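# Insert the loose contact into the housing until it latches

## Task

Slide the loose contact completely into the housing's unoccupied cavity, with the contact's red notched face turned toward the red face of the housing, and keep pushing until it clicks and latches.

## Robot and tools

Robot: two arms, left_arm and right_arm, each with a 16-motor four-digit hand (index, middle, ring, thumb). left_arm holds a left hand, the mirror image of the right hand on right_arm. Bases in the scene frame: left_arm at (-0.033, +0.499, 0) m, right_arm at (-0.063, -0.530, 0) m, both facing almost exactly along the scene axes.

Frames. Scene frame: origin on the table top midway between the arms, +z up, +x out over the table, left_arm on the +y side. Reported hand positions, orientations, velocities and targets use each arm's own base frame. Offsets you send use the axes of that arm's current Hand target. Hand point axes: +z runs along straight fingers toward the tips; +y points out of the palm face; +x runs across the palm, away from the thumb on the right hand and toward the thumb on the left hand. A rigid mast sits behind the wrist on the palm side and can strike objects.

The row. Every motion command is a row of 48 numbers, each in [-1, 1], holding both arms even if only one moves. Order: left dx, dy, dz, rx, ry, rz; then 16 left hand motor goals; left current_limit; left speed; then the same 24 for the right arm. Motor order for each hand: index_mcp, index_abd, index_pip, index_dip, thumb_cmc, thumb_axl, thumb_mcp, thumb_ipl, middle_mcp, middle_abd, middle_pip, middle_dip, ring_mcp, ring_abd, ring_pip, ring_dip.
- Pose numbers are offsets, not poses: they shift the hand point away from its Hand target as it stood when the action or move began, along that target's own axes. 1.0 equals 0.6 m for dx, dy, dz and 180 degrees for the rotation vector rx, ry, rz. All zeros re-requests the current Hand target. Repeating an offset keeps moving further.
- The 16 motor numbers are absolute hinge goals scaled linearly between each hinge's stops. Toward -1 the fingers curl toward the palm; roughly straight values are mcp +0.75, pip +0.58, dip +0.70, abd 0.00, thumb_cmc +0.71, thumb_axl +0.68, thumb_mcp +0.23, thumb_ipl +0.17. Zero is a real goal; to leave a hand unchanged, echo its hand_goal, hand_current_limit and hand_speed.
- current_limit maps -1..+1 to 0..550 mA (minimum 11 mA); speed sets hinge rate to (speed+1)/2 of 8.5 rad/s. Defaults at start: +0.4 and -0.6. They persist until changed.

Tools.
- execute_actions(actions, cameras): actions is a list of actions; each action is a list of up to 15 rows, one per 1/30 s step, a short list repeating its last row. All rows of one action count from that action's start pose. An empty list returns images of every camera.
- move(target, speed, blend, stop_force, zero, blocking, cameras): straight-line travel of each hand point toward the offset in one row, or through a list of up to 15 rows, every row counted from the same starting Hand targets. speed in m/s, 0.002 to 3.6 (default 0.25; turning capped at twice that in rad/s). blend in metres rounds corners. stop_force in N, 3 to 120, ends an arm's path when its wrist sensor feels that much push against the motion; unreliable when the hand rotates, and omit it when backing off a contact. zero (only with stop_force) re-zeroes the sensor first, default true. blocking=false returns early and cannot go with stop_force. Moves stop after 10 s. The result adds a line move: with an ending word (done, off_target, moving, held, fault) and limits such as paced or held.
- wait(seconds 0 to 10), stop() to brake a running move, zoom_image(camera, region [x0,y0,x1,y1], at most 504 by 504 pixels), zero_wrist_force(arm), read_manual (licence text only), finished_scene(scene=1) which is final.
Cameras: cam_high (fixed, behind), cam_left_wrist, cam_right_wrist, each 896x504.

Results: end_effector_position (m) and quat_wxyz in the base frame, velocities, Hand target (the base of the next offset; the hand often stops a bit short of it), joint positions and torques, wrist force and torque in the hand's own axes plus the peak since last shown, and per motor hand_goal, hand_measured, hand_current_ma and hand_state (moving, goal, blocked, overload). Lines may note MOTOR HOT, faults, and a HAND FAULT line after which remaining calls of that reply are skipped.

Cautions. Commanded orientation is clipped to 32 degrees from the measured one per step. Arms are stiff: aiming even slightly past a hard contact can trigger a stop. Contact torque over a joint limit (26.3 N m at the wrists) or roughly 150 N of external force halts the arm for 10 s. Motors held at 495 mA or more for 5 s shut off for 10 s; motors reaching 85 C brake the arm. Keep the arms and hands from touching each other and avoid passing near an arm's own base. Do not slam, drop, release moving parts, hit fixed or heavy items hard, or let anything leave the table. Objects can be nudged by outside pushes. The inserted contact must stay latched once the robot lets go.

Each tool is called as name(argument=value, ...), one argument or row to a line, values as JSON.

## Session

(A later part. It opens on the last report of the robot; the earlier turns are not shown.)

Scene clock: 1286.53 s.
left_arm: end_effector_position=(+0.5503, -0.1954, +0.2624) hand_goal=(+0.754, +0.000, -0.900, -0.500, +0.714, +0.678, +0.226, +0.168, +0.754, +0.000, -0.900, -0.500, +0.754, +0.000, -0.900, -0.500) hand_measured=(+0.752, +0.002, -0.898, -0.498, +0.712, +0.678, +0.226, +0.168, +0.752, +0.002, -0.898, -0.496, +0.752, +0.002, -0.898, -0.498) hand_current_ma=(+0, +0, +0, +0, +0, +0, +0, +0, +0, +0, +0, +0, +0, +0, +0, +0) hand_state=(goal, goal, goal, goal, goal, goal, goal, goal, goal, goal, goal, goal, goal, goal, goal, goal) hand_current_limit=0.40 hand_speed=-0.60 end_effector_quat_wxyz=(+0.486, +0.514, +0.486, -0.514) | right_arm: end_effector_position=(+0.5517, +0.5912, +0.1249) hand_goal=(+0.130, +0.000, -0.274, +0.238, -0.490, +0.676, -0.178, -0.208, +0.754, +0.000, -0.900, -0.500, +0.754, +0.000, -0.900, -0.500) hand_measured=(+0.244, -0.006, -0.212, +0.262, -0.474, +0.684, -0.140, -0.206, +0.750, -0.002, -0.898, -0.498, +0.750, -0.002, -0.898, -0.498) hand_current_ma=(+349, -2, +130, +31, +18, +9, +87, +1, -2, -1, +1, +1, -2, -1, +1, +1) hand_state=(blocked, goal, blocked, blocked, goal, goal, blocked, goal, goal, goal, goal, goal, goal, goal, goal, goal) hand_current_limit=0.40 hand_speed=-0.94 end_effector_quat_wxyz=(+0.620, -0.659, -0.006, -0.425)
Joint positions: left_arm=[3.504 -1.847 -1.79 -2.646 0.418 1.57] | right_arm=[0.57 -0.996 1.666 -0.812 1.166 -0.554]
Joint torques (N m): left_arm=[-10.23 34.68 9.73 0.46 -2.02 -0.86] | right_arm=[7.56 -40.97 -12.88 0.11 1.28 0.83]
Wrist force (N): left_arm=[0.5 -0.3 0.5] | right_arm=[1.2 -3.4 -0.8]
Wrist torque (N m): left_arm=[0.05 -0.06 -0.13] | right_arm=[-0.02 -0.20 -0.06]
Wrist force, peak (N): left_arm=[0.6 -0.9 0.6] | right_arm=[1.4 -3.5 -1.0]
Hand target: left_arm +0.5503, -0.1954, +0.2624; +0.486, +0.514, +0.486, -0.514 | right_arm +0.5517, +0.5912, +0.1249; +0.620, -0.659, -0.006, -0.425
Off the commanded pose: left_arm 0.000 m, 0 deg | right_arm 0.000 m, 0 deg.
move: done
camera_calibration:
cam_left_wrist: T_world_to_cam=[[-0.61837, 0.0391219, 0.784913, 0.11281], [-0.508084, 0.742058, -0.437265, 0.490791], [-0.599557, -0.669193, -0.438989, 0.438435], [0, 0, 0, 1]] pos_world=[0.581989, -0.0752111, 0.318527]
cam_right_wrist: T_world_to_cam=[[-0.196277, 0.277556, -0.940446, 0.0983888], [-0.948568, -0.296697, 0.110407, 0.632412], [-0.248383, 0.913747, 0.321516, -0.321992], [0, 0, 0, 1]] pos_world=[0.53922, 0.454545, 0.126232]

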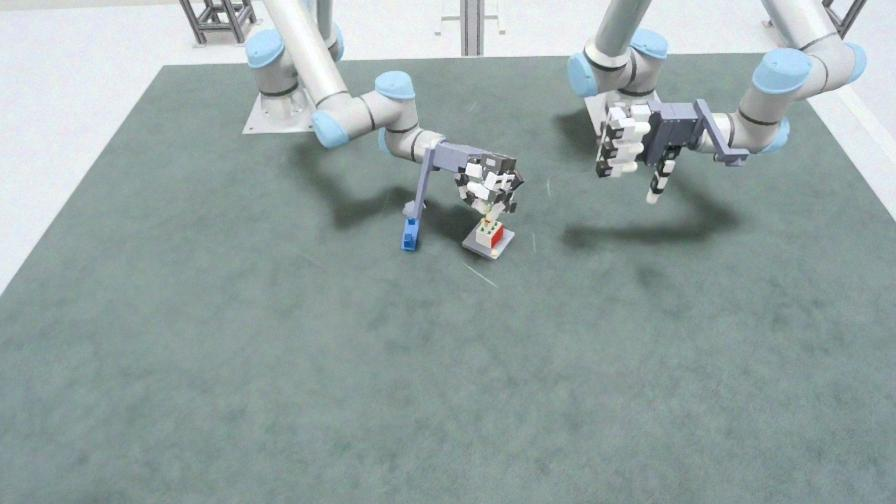

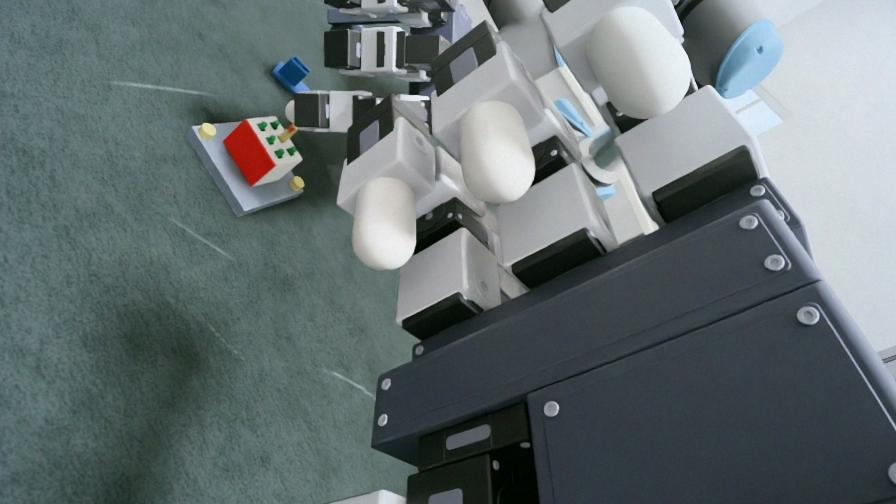

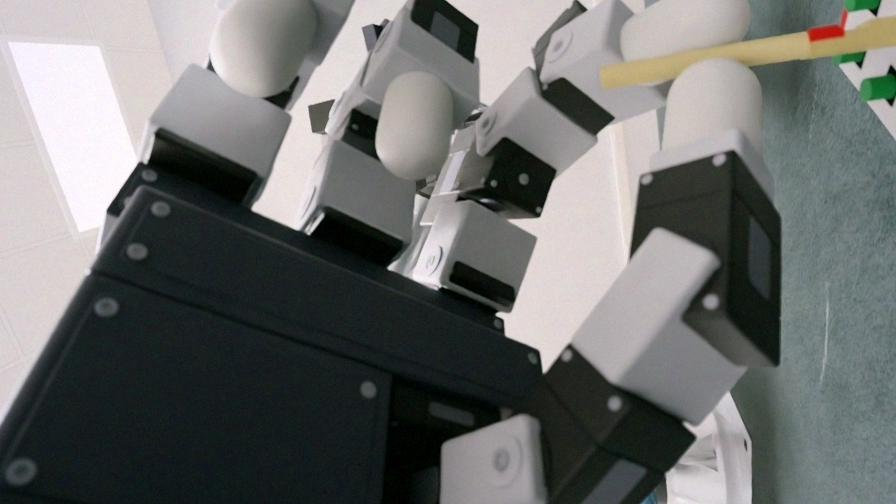

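move(
  target=[
    [0,0,0,0,0,0,0.754,0,-0.9,-0.5,0.714,0.678,0.226,0.168,0.754,0,-0.9,-0.5,0.754,0,-0.9,-0.5,0.4,-0.6,0.019,-0.0271,0.0043,0,0,0,0.130,0,-0.2745,0.2377,-0.49,0.6766,-0.178,-0.2076,0.754,0,-0.9,-0.5,0.754,0,-0.9,-0.5,0.4,-0.94],
    [0,0,0,0,0,0,0.754,0,-0.9,-0.5,0.714,0.678,0.226,0.168,0.754,0,-0.9,-0.5,0.754,0,-0.9,-0.5,0.4,-0.6,0.0112,-0.0322,0.0082,0.1326,-0.1897,0.03,0.130,0,-0.2745,0.2377,-0.49,0.6766,-0.178,-0.2076,0.754,0,-0.9,-0.5,0.754,0,-0.9,-0.5,0.4,-0.94],
  ],
  speed=0.08,
  cameras=["cam_high", "cam_left_wrist", "cam_right_wrist"],
)

zoom_image(
  camera="cam_high",
  region=[470, 184, 510, 234],
)

zoom_image(
  camera="cam_left_wrist",
  region=[260, 100, 320, 160],
)

zoom_image(
  camera="cam_right_wrist",
  region=[560, 0, 896, 190],
)

Scene clock: 1375.57 s.
left_arm: end_effector_position=(+0.5503, -0.1954, +0.2624) hand_goal=(+0.754, +0.000, -0.900, -0.500, +0.714, +0.678, +0.226, +0.168, +0.754, +0.000, -0.900, -0.500, +0.754, +0.000, -0.900, -0.500) hand_measured=(+0.752, +0.002, -0.898, -0.498, +0.712, +0.678, +0.226, +0.168, +0.752, +0.002, -0.898, -0.496, +0.752, +0.002, -0.898, -0.498) hand_current_ma=(+0, +0, +0, +0, +0, +0, +0, +0, +0, +0, +0, +0, +0, +0, +0, +0) hand_state=(goal, goal, goal, goal, goal, goal, goal, goal, goal, goal, goal, goal, goal, goal, goal, goal) hand_current_limit=0.40 hand_speed=-0.60 end_effector_quat_wxyz=(+0.486, +0.514, +0.486, -0.514) | right_arm: end_effector_position=(+0.5484, +0.5962, +0.1449) hand_goal=(+0.130, +0.000, -0.274, +0.238, -0.490, +0.676, -0.178, -0.208, +0.754, +0.000, -0.900, -0.500, +0.754, +0.000, -0.900, -0.500) hand_measured=(+0.244, -0.006, -0.210, +0.266, -0.474, +0.684, -0.142, -0.206, +0.750, -0.002, -0.898, -0.498, +0.750, -0.002, -0.898, -0.498) hand_current_ma=(+349, -2, +132, +39, +18, +9, +83, +1, -2, -1, +1, +1, -2, -1, +1, +1) hand_state=(blocked, goal, blocked, blocked, goal, goal, blocked, goal, goal, goal, goal, goal, goal, goal, goal, goal) hand_current_limit=0.40 hand_speed=-0.94 end_effector_quat_wxyz=(+0.731, -0.614, -0.242, -0.175) end_effector_velocity=(+0.000, -0.001, -0.002) end_effector_angular_velocity=(-0.002, +0.003, -0.002)
Joint positions: left_arm=[3.504 -1.847 -1.79 -2.646 0.418 1.57] | right_arm=[0.368 -0.902 1.474 -1.097 0.262 -0.102]
Joint velocities: left_arm=[within noise] | right_arm=[-0.001 0.001 0 0.007 0 -0.004]
Joint torques (N m): left_arm=[-9.6 36.62 9.84 0.53 -2.06 -0.87] | right_arm=[-4.31 -57.26 -16.87 0.2 2.26 -1.7]
Wrist force (N): left_arm=[0.5 -0.6 0.5] | right_arm=[-0.2 -0.8 -1.4]
Wrist torque (N m): left_arm=[0.02 -0.06 -0.12] | right_arm=[0.03 -0.23 0.04]
Wrist force, peak (N): left_arm=[0.7 -0.8 0.6] | right_arm=[1.1 -3.5 -0.8]
Hand target: left_arm +0.5503, -0.1954, +0.2624; +0.486, +0.514, +0.486, -0.514 | right_arm +0.5484, +0.5962, +0.1451; +0.731, -0.614, -0.242, -0.175
Off the commanded pose: left_arm 0.000 m, 0 deg | right_arm 0.000 m, 0 deg.
move: done
camera_calibration:
cam_left_wrist: T_world_to_cam=[[-0.61837, 0.0391219, 0.784913, 0.11281], [-0.508084, 0.742058, -0.437265, 0.490791], [-0.599557, -0.669193, -0.438989, 0.438435], [0, 0, 0, 1]] pos_world=[0.581989, -0.0752111, 0.318527]
cam_right_wrist: T_world_to_cam=[[-0.330774, 0.0742893, -0.940782, 0.310211], [-0.506408, -0.855182, 0.11052, 0.719015], [-0.796329, 0.512977, 0.320492, 0.205752], [0, 0, 0, 1]] pos_world=[0.630571, 0.486297, 0.146433]

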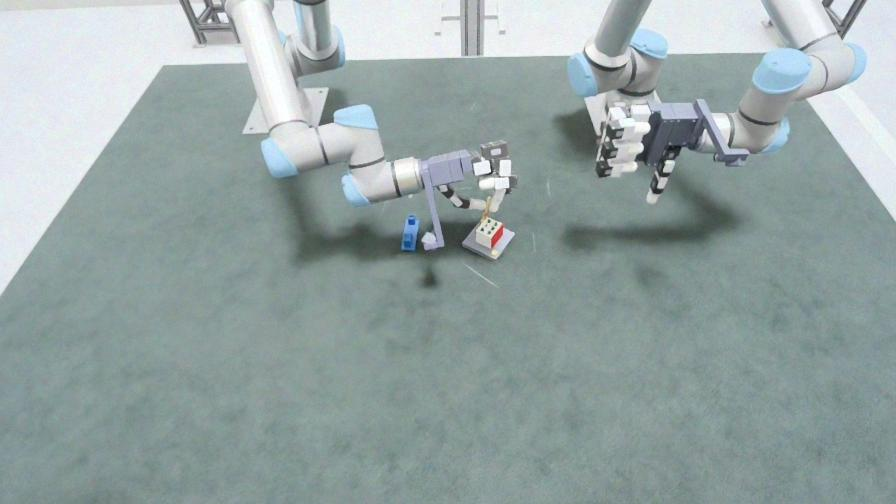

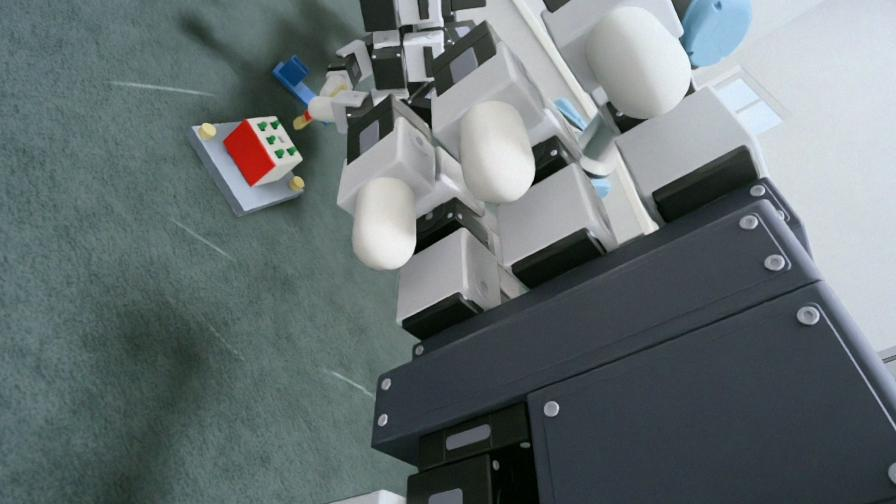

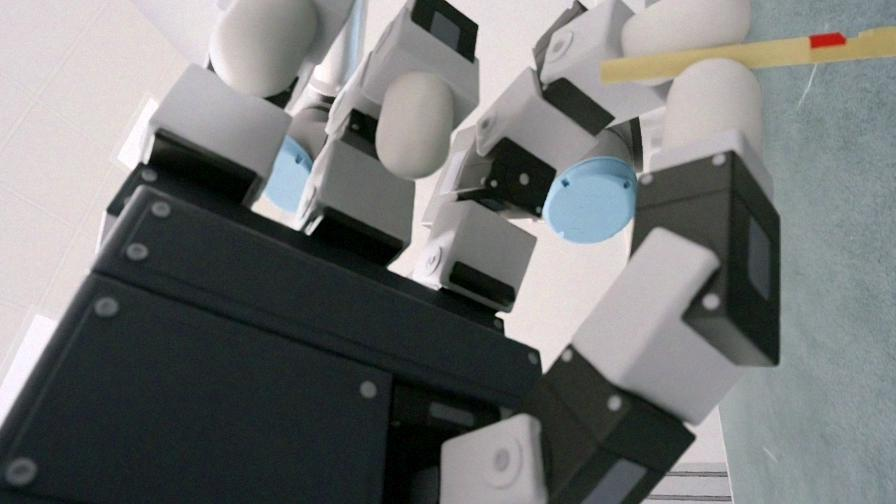

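Scaled by 10.080 from the camera's 896x504 image, which has a finer 1280x720 frame.

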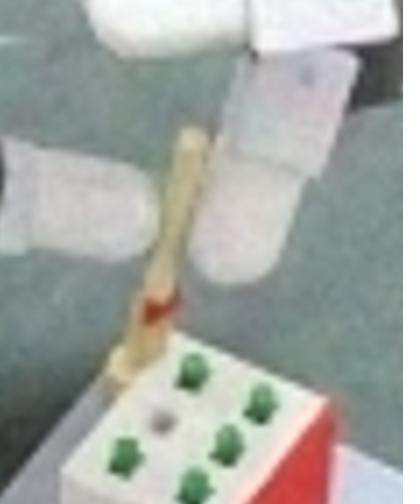

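Scaled by 8.400 from the camera's 896x504 image, which has a finer 1280x720 frame.

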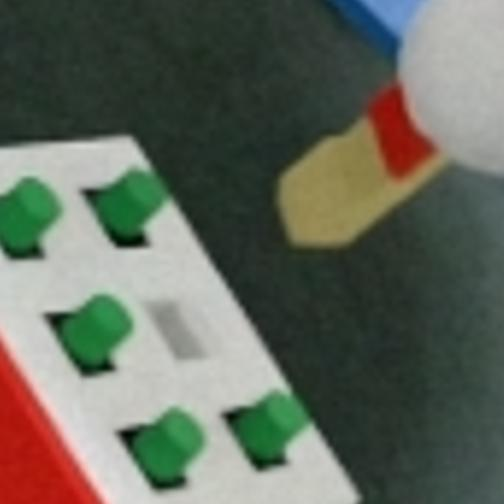

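Scaled by 1.500 from the camera's 896x504 image, which has a finer 1280x720 frame.

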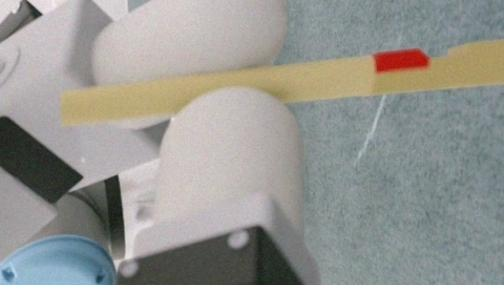

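move(
  target=[0,0,0,0,0,0,0.754,0,-0.9,-0.5,0.714,0.678,0.226,0.168,0.754,0,-0.9,-0.5,0.754,0,-0.9,-0.5,0.4,-0.6,-0.0003,-0.003,-0.0064,0.0311,0.0201,-0.0107,0.130,0,-0.2745,0.2377,-0.49,0.6766,-0.178,-0.2076,0.754,0,-0.9,-0.5,0.754,0,-0.9,-0.5,0.4,-0.94],
  speed=0.05,
  cameras=["cam_high", "cam_left_wrist", "cam_right_wrist"],
)

zoom_image(
  camera="cam_high",
  region=[470, 184, 510, 234],
)

zoom_image(
  camera="cam_left_wrist",
  region=[260, 100, 320, 160],
)

zoom_image(
  camera="cam_right_wrist",
  region=[560, 0, 896, 190],
)

Scene clock: 1414.90 s.
left_arm: end_effector_position=(+0.5503, -0.1954, +0.2624) hand_goal=(+0.754, +0.000, -0.900, -0.500, +0.714, +0.678, +0.226, +0.168, +0.754, +0.000, -0.900, -0.500, +0.754, +0.000, -0.900, -0.500) hand_measured=(+0.752, +0.002, -0.898, -0.498, +0.712, +0.678, +0.226, +0.168, +0.752, +0.002, -0.898, -0.496, +0.752, +0.002, -0.898, -0.498) hand_current_ma=(+0, +0, +0, +0, +0, +0, +0, +0, +0, +0, +0, +0, +0, +0, +0, +0) hand_state=(goal, goal, goal, goal, goal, goal, goal, goal, goal, goal, goal, goal, goal, goal, goal, goal) hand_current_limit=0.40 hand_speed=-0.60 end_effector_quat_wxyz=(+0.486, +0.514, +0.486, -0.514) | right_arm: end_effector_position=(+0.5478, +0.5921, +0.1458) hand_goal=(+0.130, +0.000, -0.274, +0.238, -0.490, +0.676, -0.178, -0.208, +0.754, +0.000, -0.900, -0.500, +0.754, +0.000, -0.900, -0.500) hand_measured=(+0.244, -0.006, -0.210, +0.266, -0.474, +0.684, -0.142, -0.206, +0.750, -0.002, -0.898, -0.498, +0.750, -0.002, -0.898, -0.498) hand_current_ma=(+349, -2, +132, +39, +18, +9, +83, +1, -2, -1, +1, +1, -2, -1, +1, +1) hand_state=(blocked, goal, blocked, blocked, goal, goal, blocked, goal, goal, goal, goal, goal, goal, goal, goal, goal) hand_current_limit=0.40 hand_speed=-0.94 end_effector_quat_wxyz=(+0.764, -0.567, -0.238, -0.195)
Joint positions: left_arm=[3.504 -1.847 -1.79 -2.646 0.418 1.57] | right_arm=[0.357 -0.891 1.617 -1.605 0.322 0.207]
Joint torques (N m): left_arm=[-9.57 34.44 10.29 0.64 -1.87 -0.82] | right_arm=[-7.62 -48.65 -23.04 -0.43 -0.6 -1.84]
Wrist force (N): left_arm=[0.3 -0.6 0.5] | right_arm=[-0.3 -0.9 -1.4]
Wrist torque (N m): left_arm=[0.02 -0.04 -0.14] | right_arm=[-0.02 -0.22 0.04]
Wrist force, peak (N): left_arm=[0.5 -0.8 0.8] | right_arm=[-0.3 -0.9 -1.9]
Hand target: left_arm +0.5503, -0.1954, +0.2624; +0.486, +0.514, +0.486, -0.514 | right_arm +0.5478, +0.5921, +0.1459; +0.764, -0.567, -0.238, -0.195
Off the commanded pose: left_arm 0.000 m, 0 deg | right_arm 0.000 m, 0 deg.
move: done
camera_calibration:
cam_left_wrist: T_world_to_cam=[[-0.61837, 0.0391219, 0.784913, 0.11281], [-0.508084, 0.742058, -0.437265, 0.490791], [-0.599557, -0.669193, -0.438989, 0.438435], [0, 0, 0, 1]] pos_world=[0.581989, -0.0752111, 0.318527]
cam_right_wrist: T_world_to_cam=[[-0.314692, 0.186486, -0.930694, 0.23434], [-0.507255, -0.861795, -0.00116503, 0.735716], [-0.802285, 0.471733, 0.365796, 0.228073], [0, 0, 0, 1]] pos_world=[0.62992, 0.482746, 0.135528]

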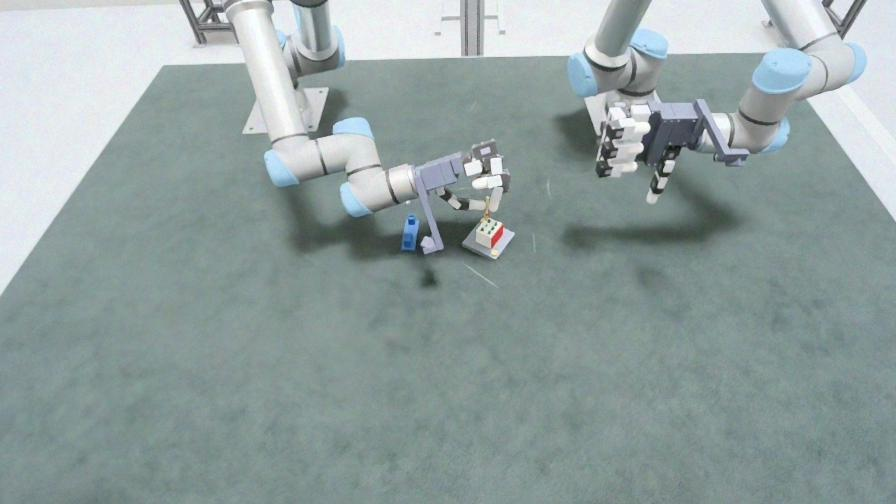

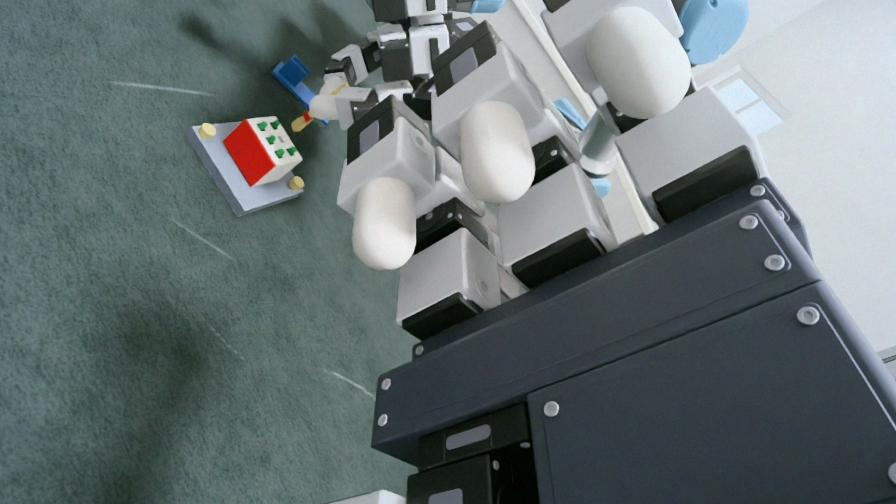

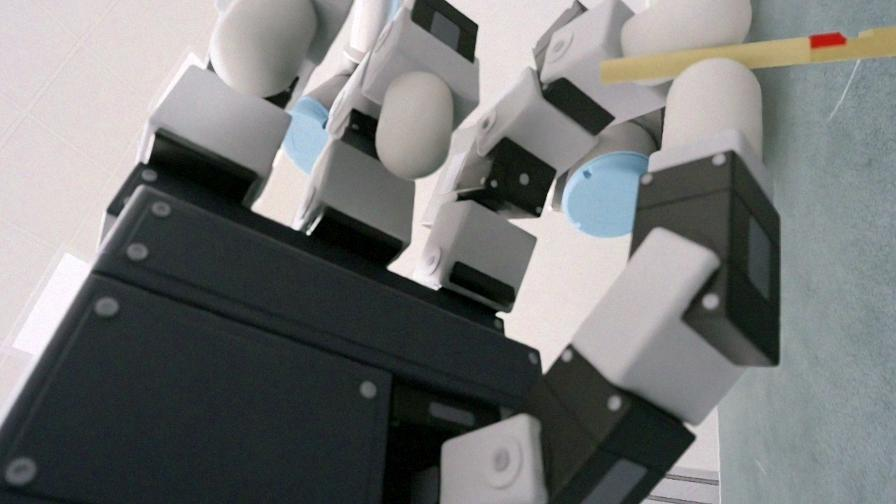

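Scaled by 10.080 from the camera's 896x504 image, which has a finer 1280x720 frame.

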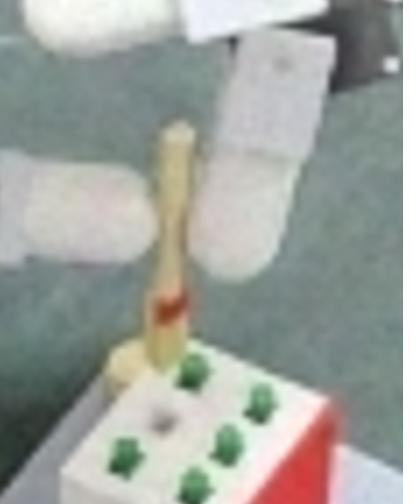

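Scaled by 8.400 from the camera's 896x504 image, which has a finer 1280x720 frame.

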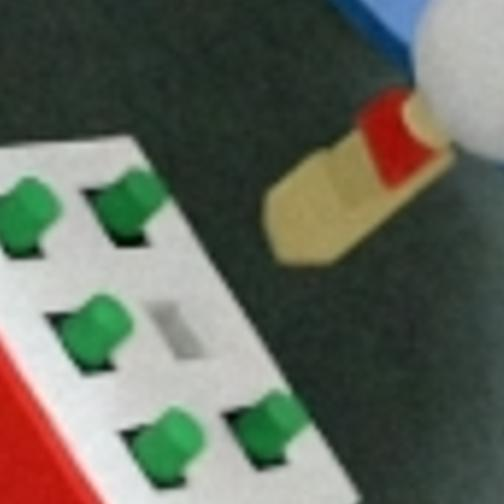

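Scaled by 1.500 from the camera's 896x504 image, which has a finer 1280x720 frame.

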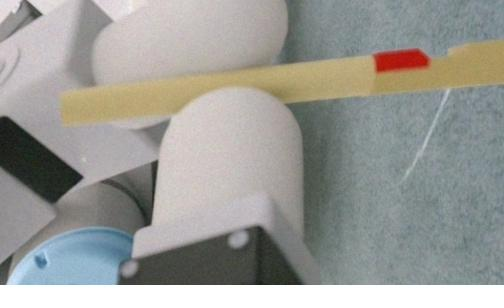

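zoom_image(
  camera="cam_left_wrist",
  region=[286, 106, 318, 138],
)

zoom_image(
  camera="cam_high",
  region=[478, 190, 498, 230],
)

Scaled by 15.750 from the camera's 896x504 image, which has a finer 1280x720 frame.

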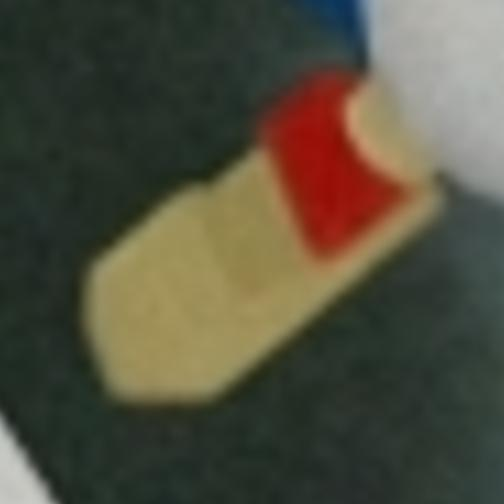

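Scaled by 12.600 from the camera's 896x504 image, which has a finer 1280x720 frame.

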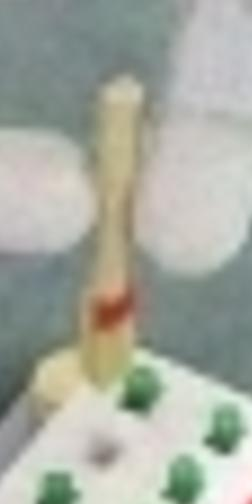

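move(
  target=[0,0,0,0,0,0,0.754,0,-0.9,-0.5,0.714,0.678,0.226,0.168,0.754,0,-0.9,-0.5,0.754,0,-0.9,-0.5,0.4,-0.6,-0.0128,0.019,-0.0043,0.0422,-0.0559,0.0176,0.130,0,-0.2745,0.2377,-0.49,0.6766,-0.178,-0.2076,0.754,0,-0.9,-0.5,0.754,0,-0.9,-0.5,0.4,-0.94],
  speed=0.05,
  cameras=["cam_high", "cam_left_wrist", "cam_right_wrist"],
)

zoom_image(
  camera="cam_left_wrist",
  region=[270, 106, 318, 154],
)

zoom_image(
  camera="cam_high",
  region=[474, 194, 504, 234],
)

Scene clock: 1505.63 s.
left_arm: end_effector_position=(+0.5503, -0.1954, +0.2624) hand_goal=(+0.754, +0.000, -0.900, -0.500, +0.714, +0.678, +0.226, +0.168, +0.754, +0.000, -0.900, -0.500, +0.754, +0.000, -0.900, -0.500) hand_measured=(+0.752, +0.002, -0.898, -0.498, +0.712, +0.678, +0.226, +0.168, +0.752, +0.002, -0.898, -0.496, +0.752, +0.002, -0.898, -0.498) hand_current_ma=(+0, +0, +0, +0, +0, +0, +0, +0, +0, +0, +0, +0, +0, +0, +0, +0) hand_state=(goal, goal, goal, goal, goal, goal, goal, goal, goal, goal, goal, goal, goal, goal, goal, goal) hand_current_limit=0.40 hand_speed=-0.60 end_effector_quat_wxyz=(+0.486, +0.514, +0.486, -0.514) | right_arm: end_effector_position=(+0.5484, +0.5931, +0.1319) hand_goal=(+0.130, +0.000, -0.274, +0.238, -0.490, +0.676, -0.178, -0.208, +0.754, +0.000, -0.900, -0.500, +0.754, +0.000, -0.900, -0.500) hand_measured=(+0.244, -0.006, -0.210, +0.266, -0.474, +0.684, -0.142, -0.206, +0.750, -0.002, -0.898, -0.498, +0.750, -0.002, -0.898, -0.498) hand_current_ma=(+348, -2, +132, +39, +18, +9, +83, +1, -2, -1, +1, +1, -2, -1, +1, +1) hand_state=(blocked, goal, blocked, blocked, goal, goal, blocked, goal, goal, goal, goal, goal, goal, goal, goal, goal) hand_current_limit=0.40 hand_speed=-0.94 end_effector_quat_wxyz=(+0.781, -0.537, -0.300, -0.107) end_effector_velocity=(+0.001, -0.001, -0.001) end_effector_angular_velocity=(+0.000, +0.000, -0.003)
Joint positions: left_arm=[3.504 -1.847 -1.79 -2.646 0.418 1.57] | right_arm=[0.339 -0.688 1.524 -2.545 0.248 1.067]
Joint velocities: left_arm=[within noise] | right_arm=[-0.002 0 0.001 0.003 0 -0.005]
Joint torques (N m): left_arm=[-9.86 34.99 9.49 0.58 -1.79 -0.84] | right_arm=[-10.15 -62.23 -11.24 -0.6 2.55 -1.64]
Wrist force (N): left_arm=[0.2 -0.6 0.4] | right_arm=[-0.5 -0.9 -1.6]
Wrist torque (N m): left_arm=[0.03 -0.03 -0.15] | right_arm=[0.03 -0.20 0.04]
Wrist force, peak (N): left_arm=[0.6 -0.6 0.9] | right_arm=[-0.2 -0.9 -2.0]
Hand target: left_arm +0.5503, -0.1954, +0.2624; +0.486, +0.514, +0.486, -0.514 | right_arm +0.5484, +0.5931, +0.1320; +0.781, -0.537, -0.300, -0.107
Off the commanded pose: left_arm 0.000 m, 0 deg | right_arm 0.000 m, 0 deg.
move: done
camera_calibration:
cam_left_wrist: T_world_to_cam=[[-0.61837, 0.0391219, 0.784913, 0.11281], [-0.508084, 0.742058, -0.437265, 0.490791], [-0.599557, -0.669193, -0.438989, 0.438435], [0, 0, 0, 1]] pos_world=[0.581989, -0.0752111, 0.318527]
cam_right_wrist: T_world_to_cam=[[-0.34842, 0.111039, -0.930738, 0.284678], [-0.300364, -0.953824, -0.00135295, 0.677969], [-0.88791, 0.279089, 0.365684, 0.394467], [0, 0, 0, 1]] pos_world=[0.653076, 0.504962, 0.121628]

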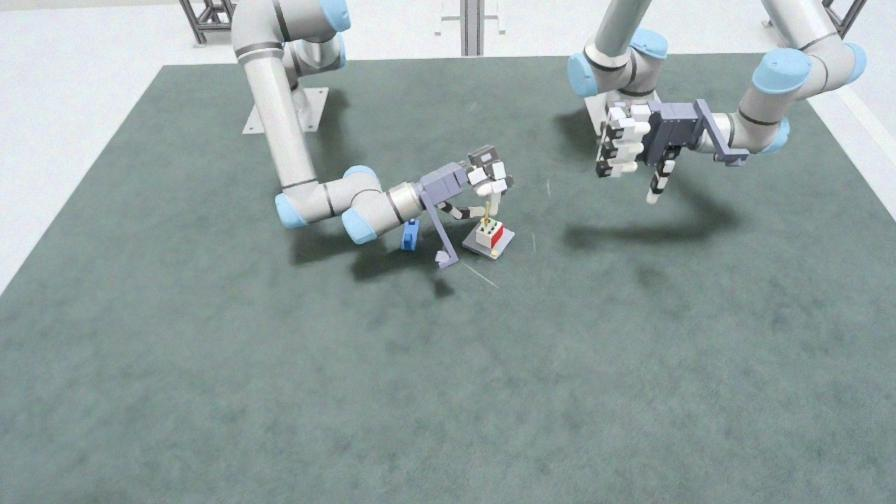

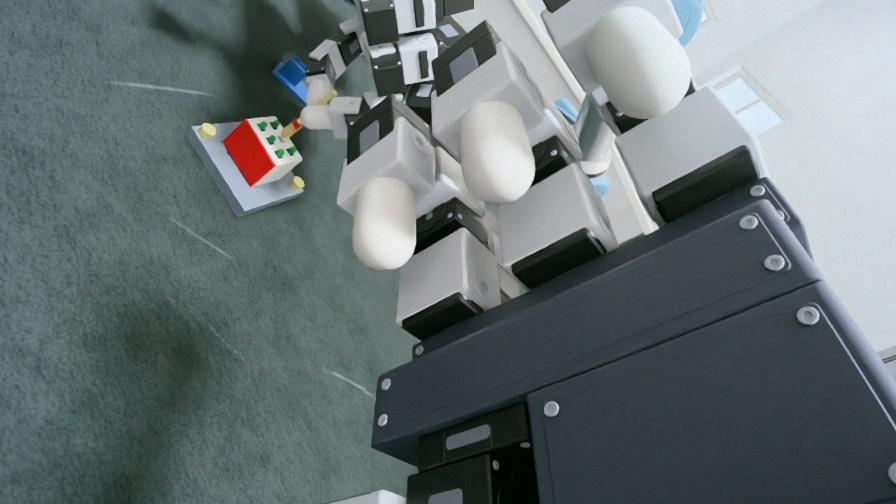

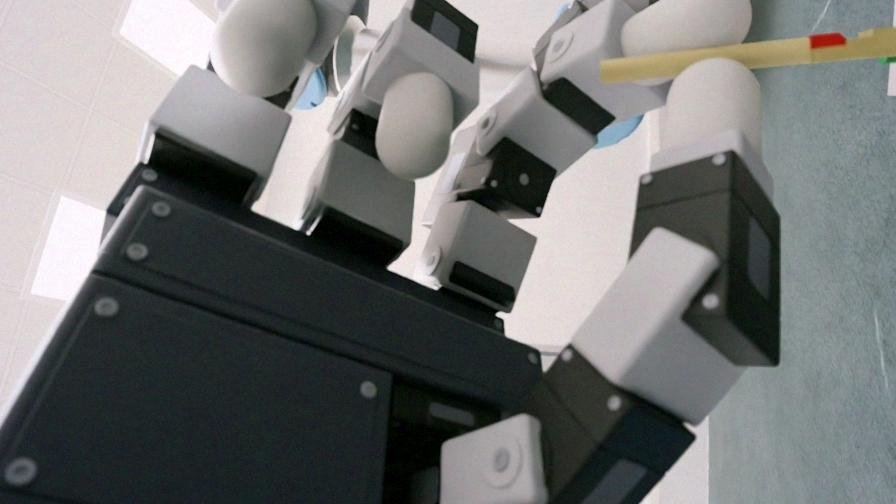

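Scaled by 10.500 from the camera's 896x504 image, which has a finer 1280x720 frame.

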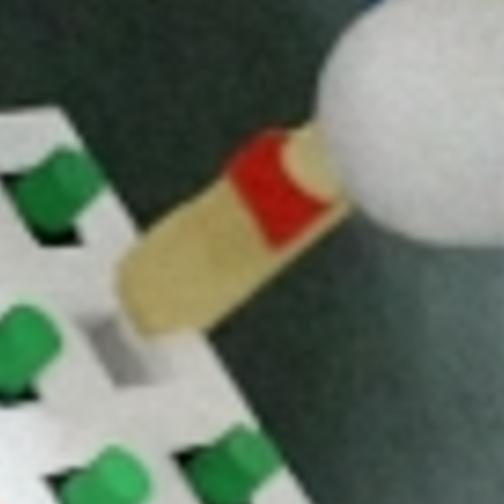

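Scaled by 12.600 from the camera's 896x504 image, which has a finer 1280x720 frame.

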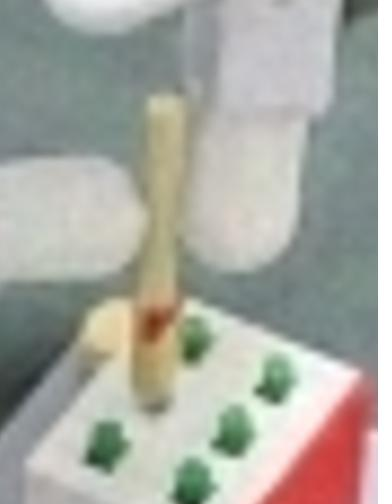

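move(
  target=[0,0,0,0,0,0,0.754,0,-0.9,-0.5,0.714,0.678,0.226,0.168,0.754,0,-0.9,-0.5,0.754,0,-0.9,-0.5,0.4,-0.6,-0.0104,0.0123,-0.0044,0,0,0,0.130,0,-0.2745,0.2377,-0.49,0.6766,-0.178,-0.2076,0.754,0,-0.9,-0.5,0.754,0,-0.9,-0.5,0.4,-0.94],
  speed=0.004,
  stop_force=3,
  cameras=["cam_high", "cam_left_wrist", "cam_right_wrist"],
)

zoom_image(
  camera="cam_left_wrist",
  region=[270, 106, 318, 154],
)

zoom_image(
  camera="cam_high",
  region=[474, 194, 504, 234],
)

zoom_image(
  camera="cam_right_wrist",
  region=[560, 0, 896, 190],
)

Scene clock: 1530.57 s.
left_arm: end_effector_position=(+0.5503, -0.1954, +0.2624) hand_goal=(+0.754, +0.000, -0.900, -0.500, +0.714, +0.678, +0.226, +0.168, +0.754, +0.000, -0.900, -0.500, +0.754, +0.000, -0.900, -0.500) hand_measured=(+0.752, +0.002, -0.898, -0.498, +0.712, +0.678, +0.226, +0.168, +0.752, +0.002, -0.898, -0.496, +0.752, +0.002, -0.898, -0.498) hand_current_ma=(+0, +0, +0, +0, +0, +0, +0, +0, +0, +0, +0, +0, +0, +0, +0, +0) hand_state=(goal, goal, goal, goal, goal, goal, goal, goal, goal, goal, goal, goal, goal, goal, goal, goal) hand_current_limit=0.40 hand_speed=-0.60 end_effector_quat_wxyz=(+0.486, +0.514, +0.486, -0.514) | right_arm: end_effector_position=(+0.5480, +0.5927, +0.1219) hand_goal=(+0.130, +0.000, -0.274, +0.238, -0.490, +0.676, -0.178, -0.208, +0.754, +0.000, -0.900, -0.500, +0.754, +0.000, -0.900, -0.500) hand_measured=(+0.244, -0.006, -0.210, +0.266, -0.474, +0.684, -0.142, -0.206, +0.750, -0.002, -0.898, -0.498, +0.750, -0.002, -0.898, -0.498) hand_current_ma=(+348, -2, +132, +39, +18, +9, +83, +1, -2, -1, +1, +1, -2, -1, +1, +1) hand_state=(blocked, goal, blocked, blocked, goal, goal, blocked, goal, goal, goal, goal, goal, goal, goal, goal, goal) hand_current_limit=0.40 hand_speed=-0.94 end_effector_quat_wxyz=(+0.781, -0.537, -0.300, -0.107)
Joint positions: left_arm=[3.504 -1.847 -1.79 -2.646 0.418 1.57] | right_arm=[0.339 -0.671 1.525 -2.564 0.248 1.068]
Joint torques (N m): left_arm=[-10.35 35.39 8.68 0.51 -1.85 -0.87] | right_arm=[-10.63 -52.55 -10.13 -2.12 3.16 1.22]
Wrist force (N): left_arm=[0.2 -0.6 0.7] | right_arm=[-0.3 -0.8 -1.1]
Wrist torque (N m): left_arm=[0.00 -0.02 -0.15] | right_arm=[0.01 -0.24 -0.03]
Wrist force, peak (N): left_arm=[0.5 -0.6 0.8] | right_arm=[-0.5 -0.8 -1.8]
Hand target: left_arm +0.5503, -0.1954, +0.2624; +0.486, +0.514, +0.486, -0.514 | right_arm +0.5480, +0.5927, +0.1220; +0.781, -0.537, -0.300, -0.107
Off the commanded pose: left_arm 0.000 m, 0 deg | right_arm 0.000 m, 0 deg.
move: done
camera_calibration:
cam_left_wrist: T_world_to_cam=[[-0.61837, 0.0391219, 0.784913, 0.11281], [-0.508084, 0.742058, -0.437265, 0.490791], [-0.599557, -0.669193, -0.438989, 0.438435], [0, 0, 0, 1]] pos_world=[0.581989, -0.0752111, 0.318527]
cam_right_wrist: T_world_to_cam=[[-0.34841, 0.111035, -0.930742, 0.275365], [-0.300448, -0.953797, -0.00131712, 0.677492], [-0.887886, 0.279181, 0.365673, 0.397782], [0, 0, 0, 1]] pos_world=[0.652676, 0.504562, 0.111728]

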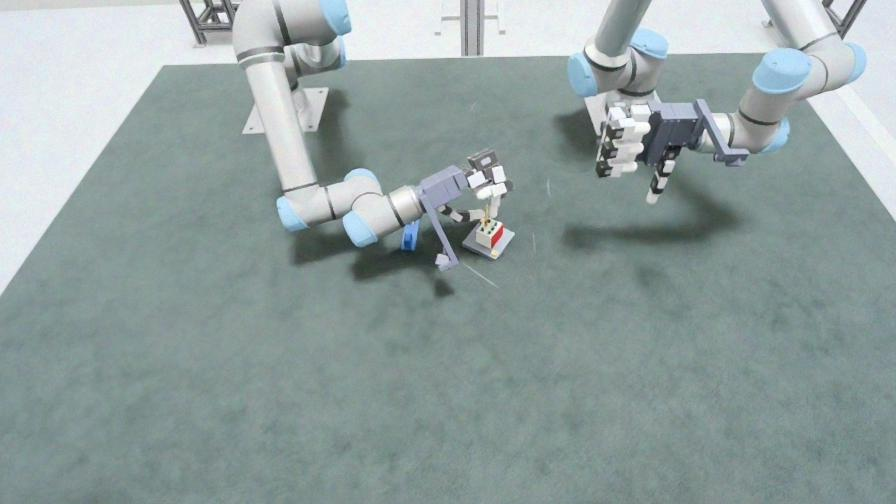

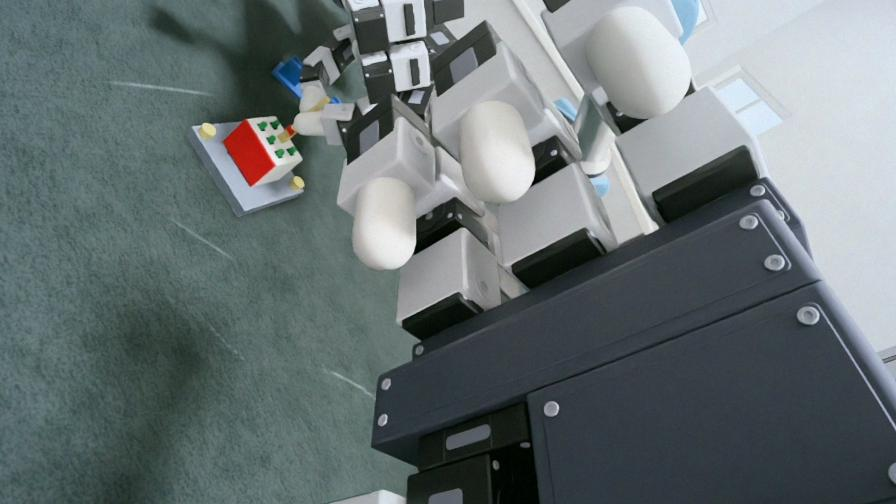

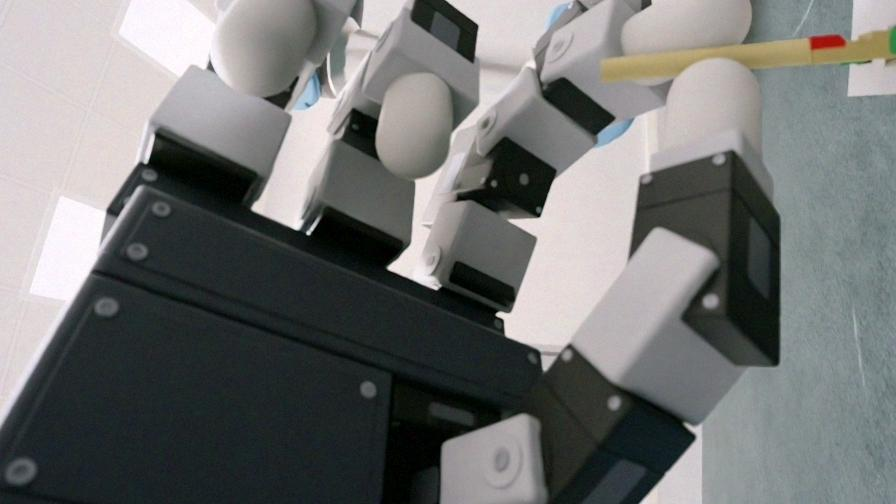

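Scaled by 10.500 from the camera's 896x504 image, which has a finer 1280x720 frame.

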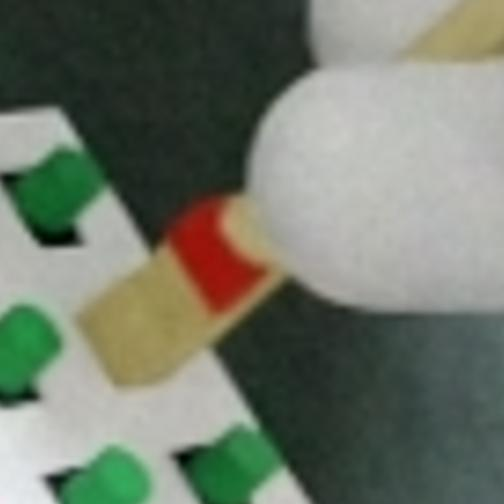

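Scaled by 12.600 from the camera's 896x504 image, which has a finer 1280x720 frame.

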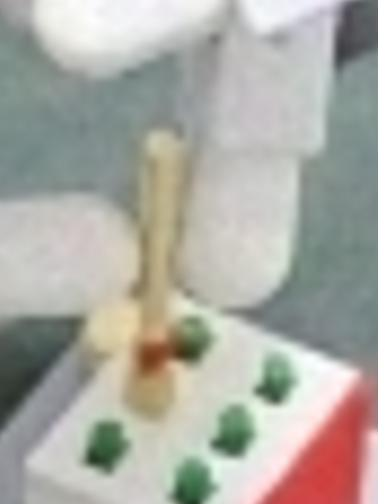

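Scaled by 1.500 from the camera's 896x504 image, which has a finer 1280x720 frame.

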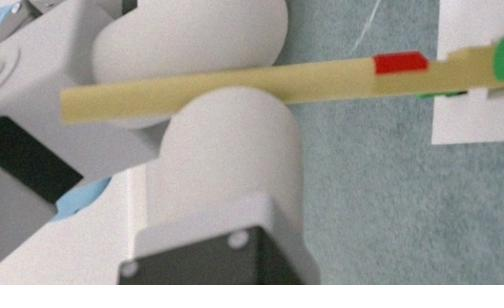

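move(
  target=[0,0,0,0,0,0,0.754,0,-0.9,-0.5,0.714,0.678,0.226,0.168,0.754,0,-0.9,-0.5,0.754,0,-0.9,-0.5,0.4,-0.6,-0.0078,0.0103,-0.0032,0,0,0,0.130,0,-0.2745,0.2377,-0.49,0.6766,-0.178,-0.2076,0.754,0,-0.9,-0.5,0.754,0,-0.9,-0.5,0.4,-0.94],
  speed=0.005,
  stop_force=3,
  cameras=["cam_high", "cam_left_wrist", "cam_right_wrist"],
)

zoom_image(
  camera="cam_left_wrist",
  region=[270, 106, 318, 154],
)

zoom_image(
  camera="cam_high",
  region=[474, 194, 504, 234],
)

zoom_image(
  camera="cam_right_wrist",
  region=[560, 0, 896, 190],
)

Scene clock: 1543.20 s.
left_arm: end_effector_position=(+0.5503, -0.1954, +0.2624) hand_goal=(+0.754, +0.000, -0.900, -0.500, +0.714, +0.678, +0.226, +0.168, +0.754, +0.000, -0.900, -0.500, +0.754, +0.000, -0.900, -0.500) hand_measured=(+0.752, +0.002, -0.898, -0.498, +0.712, +0.678, +0.226, +0.168, +0.752, +0.002, -0.898, -0.496, +0.752, +0.002, -0.898, -0.498) hand_current_ma=(+0, +0, +0, +0, +0, +0, +0, +0, +0, +0, +0, +0, +0, +0, +0, +0) hand_state=(goal, goal, goal, goal, goal, goal, goal, goal, goal, goal, goal, goal, goal, goal, goal, goal) hand_current_limit=0.40 hand_speed=-0.60 end_effector_quat_wxyz=(+0.486, +0.514, +0.486, -0.514) | right_arm: end_effector_position=(+0.5480, +0.5927, +0.1140) hand_goal=(+0.130, +0.000, -0.274, +0.238, -0.490, +0.676, -0.178, -0.208, +0.754, +0.000, -0.900, -0.500, +0.754, +0.000, -0.900, -0.500) hand_measured=(+0.244, -0.006, -0.210, +0.266, -0.474, +0.684, -0.142, -0.206, +0.750, -0.002, -0.898, -0.498, +0.750, -0.002, -0.898, -0.498) hand_current_ma=(+348, -2, +132, +39, +18, +9, +83, +1, -2, -1, +1, +1, -2, -1, +1, +1) hand_state=(blocked, goal, blocked, blocked, goal, goal, blocked, goal, goal, goal, goal, goal, goal, goal, goal, goal) hand_current_limit=0.40 hand_speed=-0.94 end_effector_quat_wxyz=(+0.781, -0.537, -0.300, -0.107)
Joint positions: left_arm=[3.504 -1.847 -1.79 -2.646 0.418 1.57] | right_arm=[0.339 -0.657 1.523 -2.576 0.248 1.068]
Joint torques (N m): left_arm=[-9.36 34.63 9.8 0.53 -1.92 -0.89] | right_arm=[7.31 -55.46 -19.5 -2 2.36 0.01]
Wrist force (N): left_arm=[0.4 -0.5 0.5] | right_arm=[-0.3 -0.9 -1.5]
Wrist torque (N m): left_arm=[0.03 -0.06 -0.13] | right_arm=[0.02 -0.22 -0.02]
Wrist force, peak (N): left_arm=[0.5 -0.8 0.8] | right_arm=[-0.5 -1.0 -1.6]
Hand target: left_arm +0.5503, -0.1954, +0.2624; +0.486, +0.514, +0.486, -0.514 | right_arm +0.5479, +0.5927, +0.1140; +0.781, -0.537, -0.300, -0.107
Off the commanded pose: left_arm 0.000 m, 0 deg | right_arm 0.000 m, 0 deg.
move: done
camera_calibration:
cam_left_wrist: T_world_to_cam=[[-0.61837, 0.0391219, 0.784913, 0.11281], [-0.508084, 0.742058, -0.437265, 0.490791], [-0.599557, -0.669193, -0.438989, 0.438435], [0, 0, 0, 1]] pos_world=[0.581989, -0.0752111, 0.318527]
cam_right_wrist: T_world_to_cam=[[-0.3484, 0.111069, -0.930742, 0.267895], [-0.300461, -0.953793, -0.00135021, 0.677491], [-0.887886, 0.279182, 0.365673, 0.400707], [0, 0, 0, 1]] pos_world=[0.652676, 0.504562, 0.103728]

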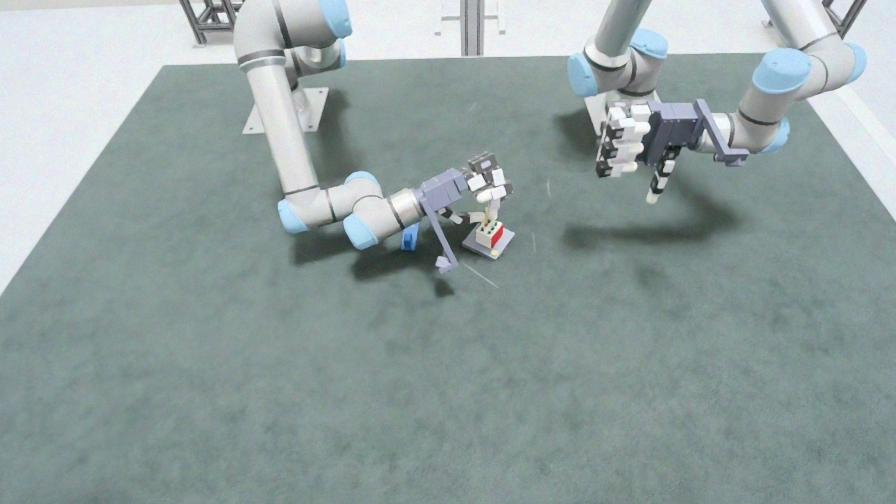

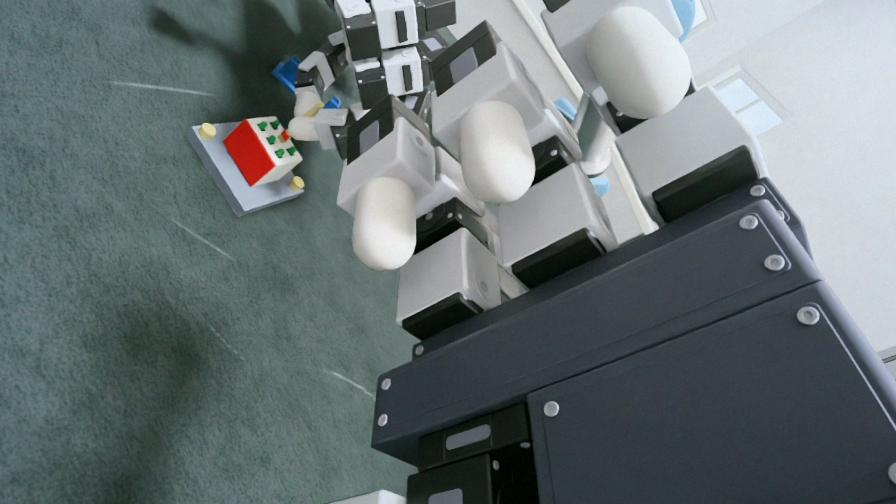

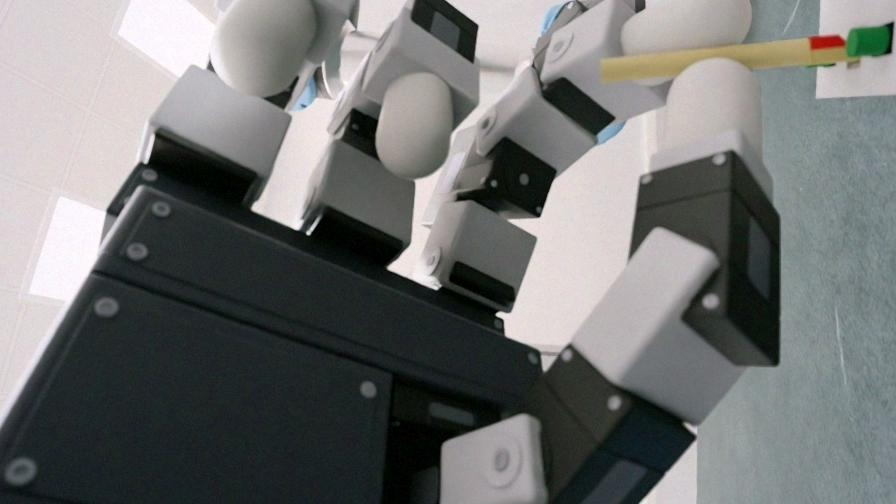

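Scaled by 10.500 from the camera's 896x504 image, which has a finer 1280x720 frame.

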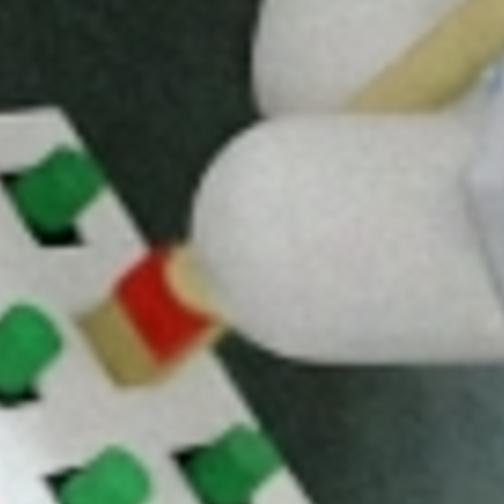

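Scaled by 12.600 from the camera's 896x504 image, which has a finer 1280x720 frame.

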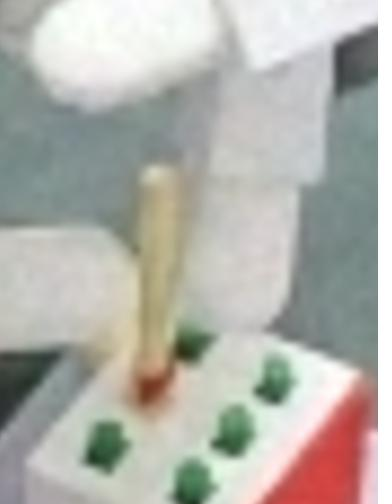

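Scaled by 1.500 from the camera's 896x504 image, which has a finer 1280x720 frame.

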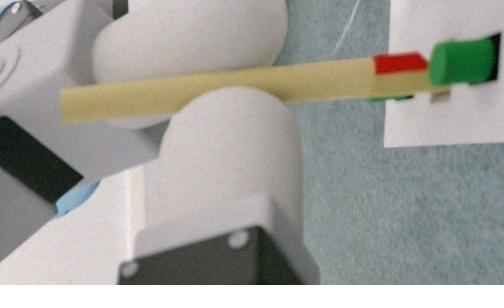

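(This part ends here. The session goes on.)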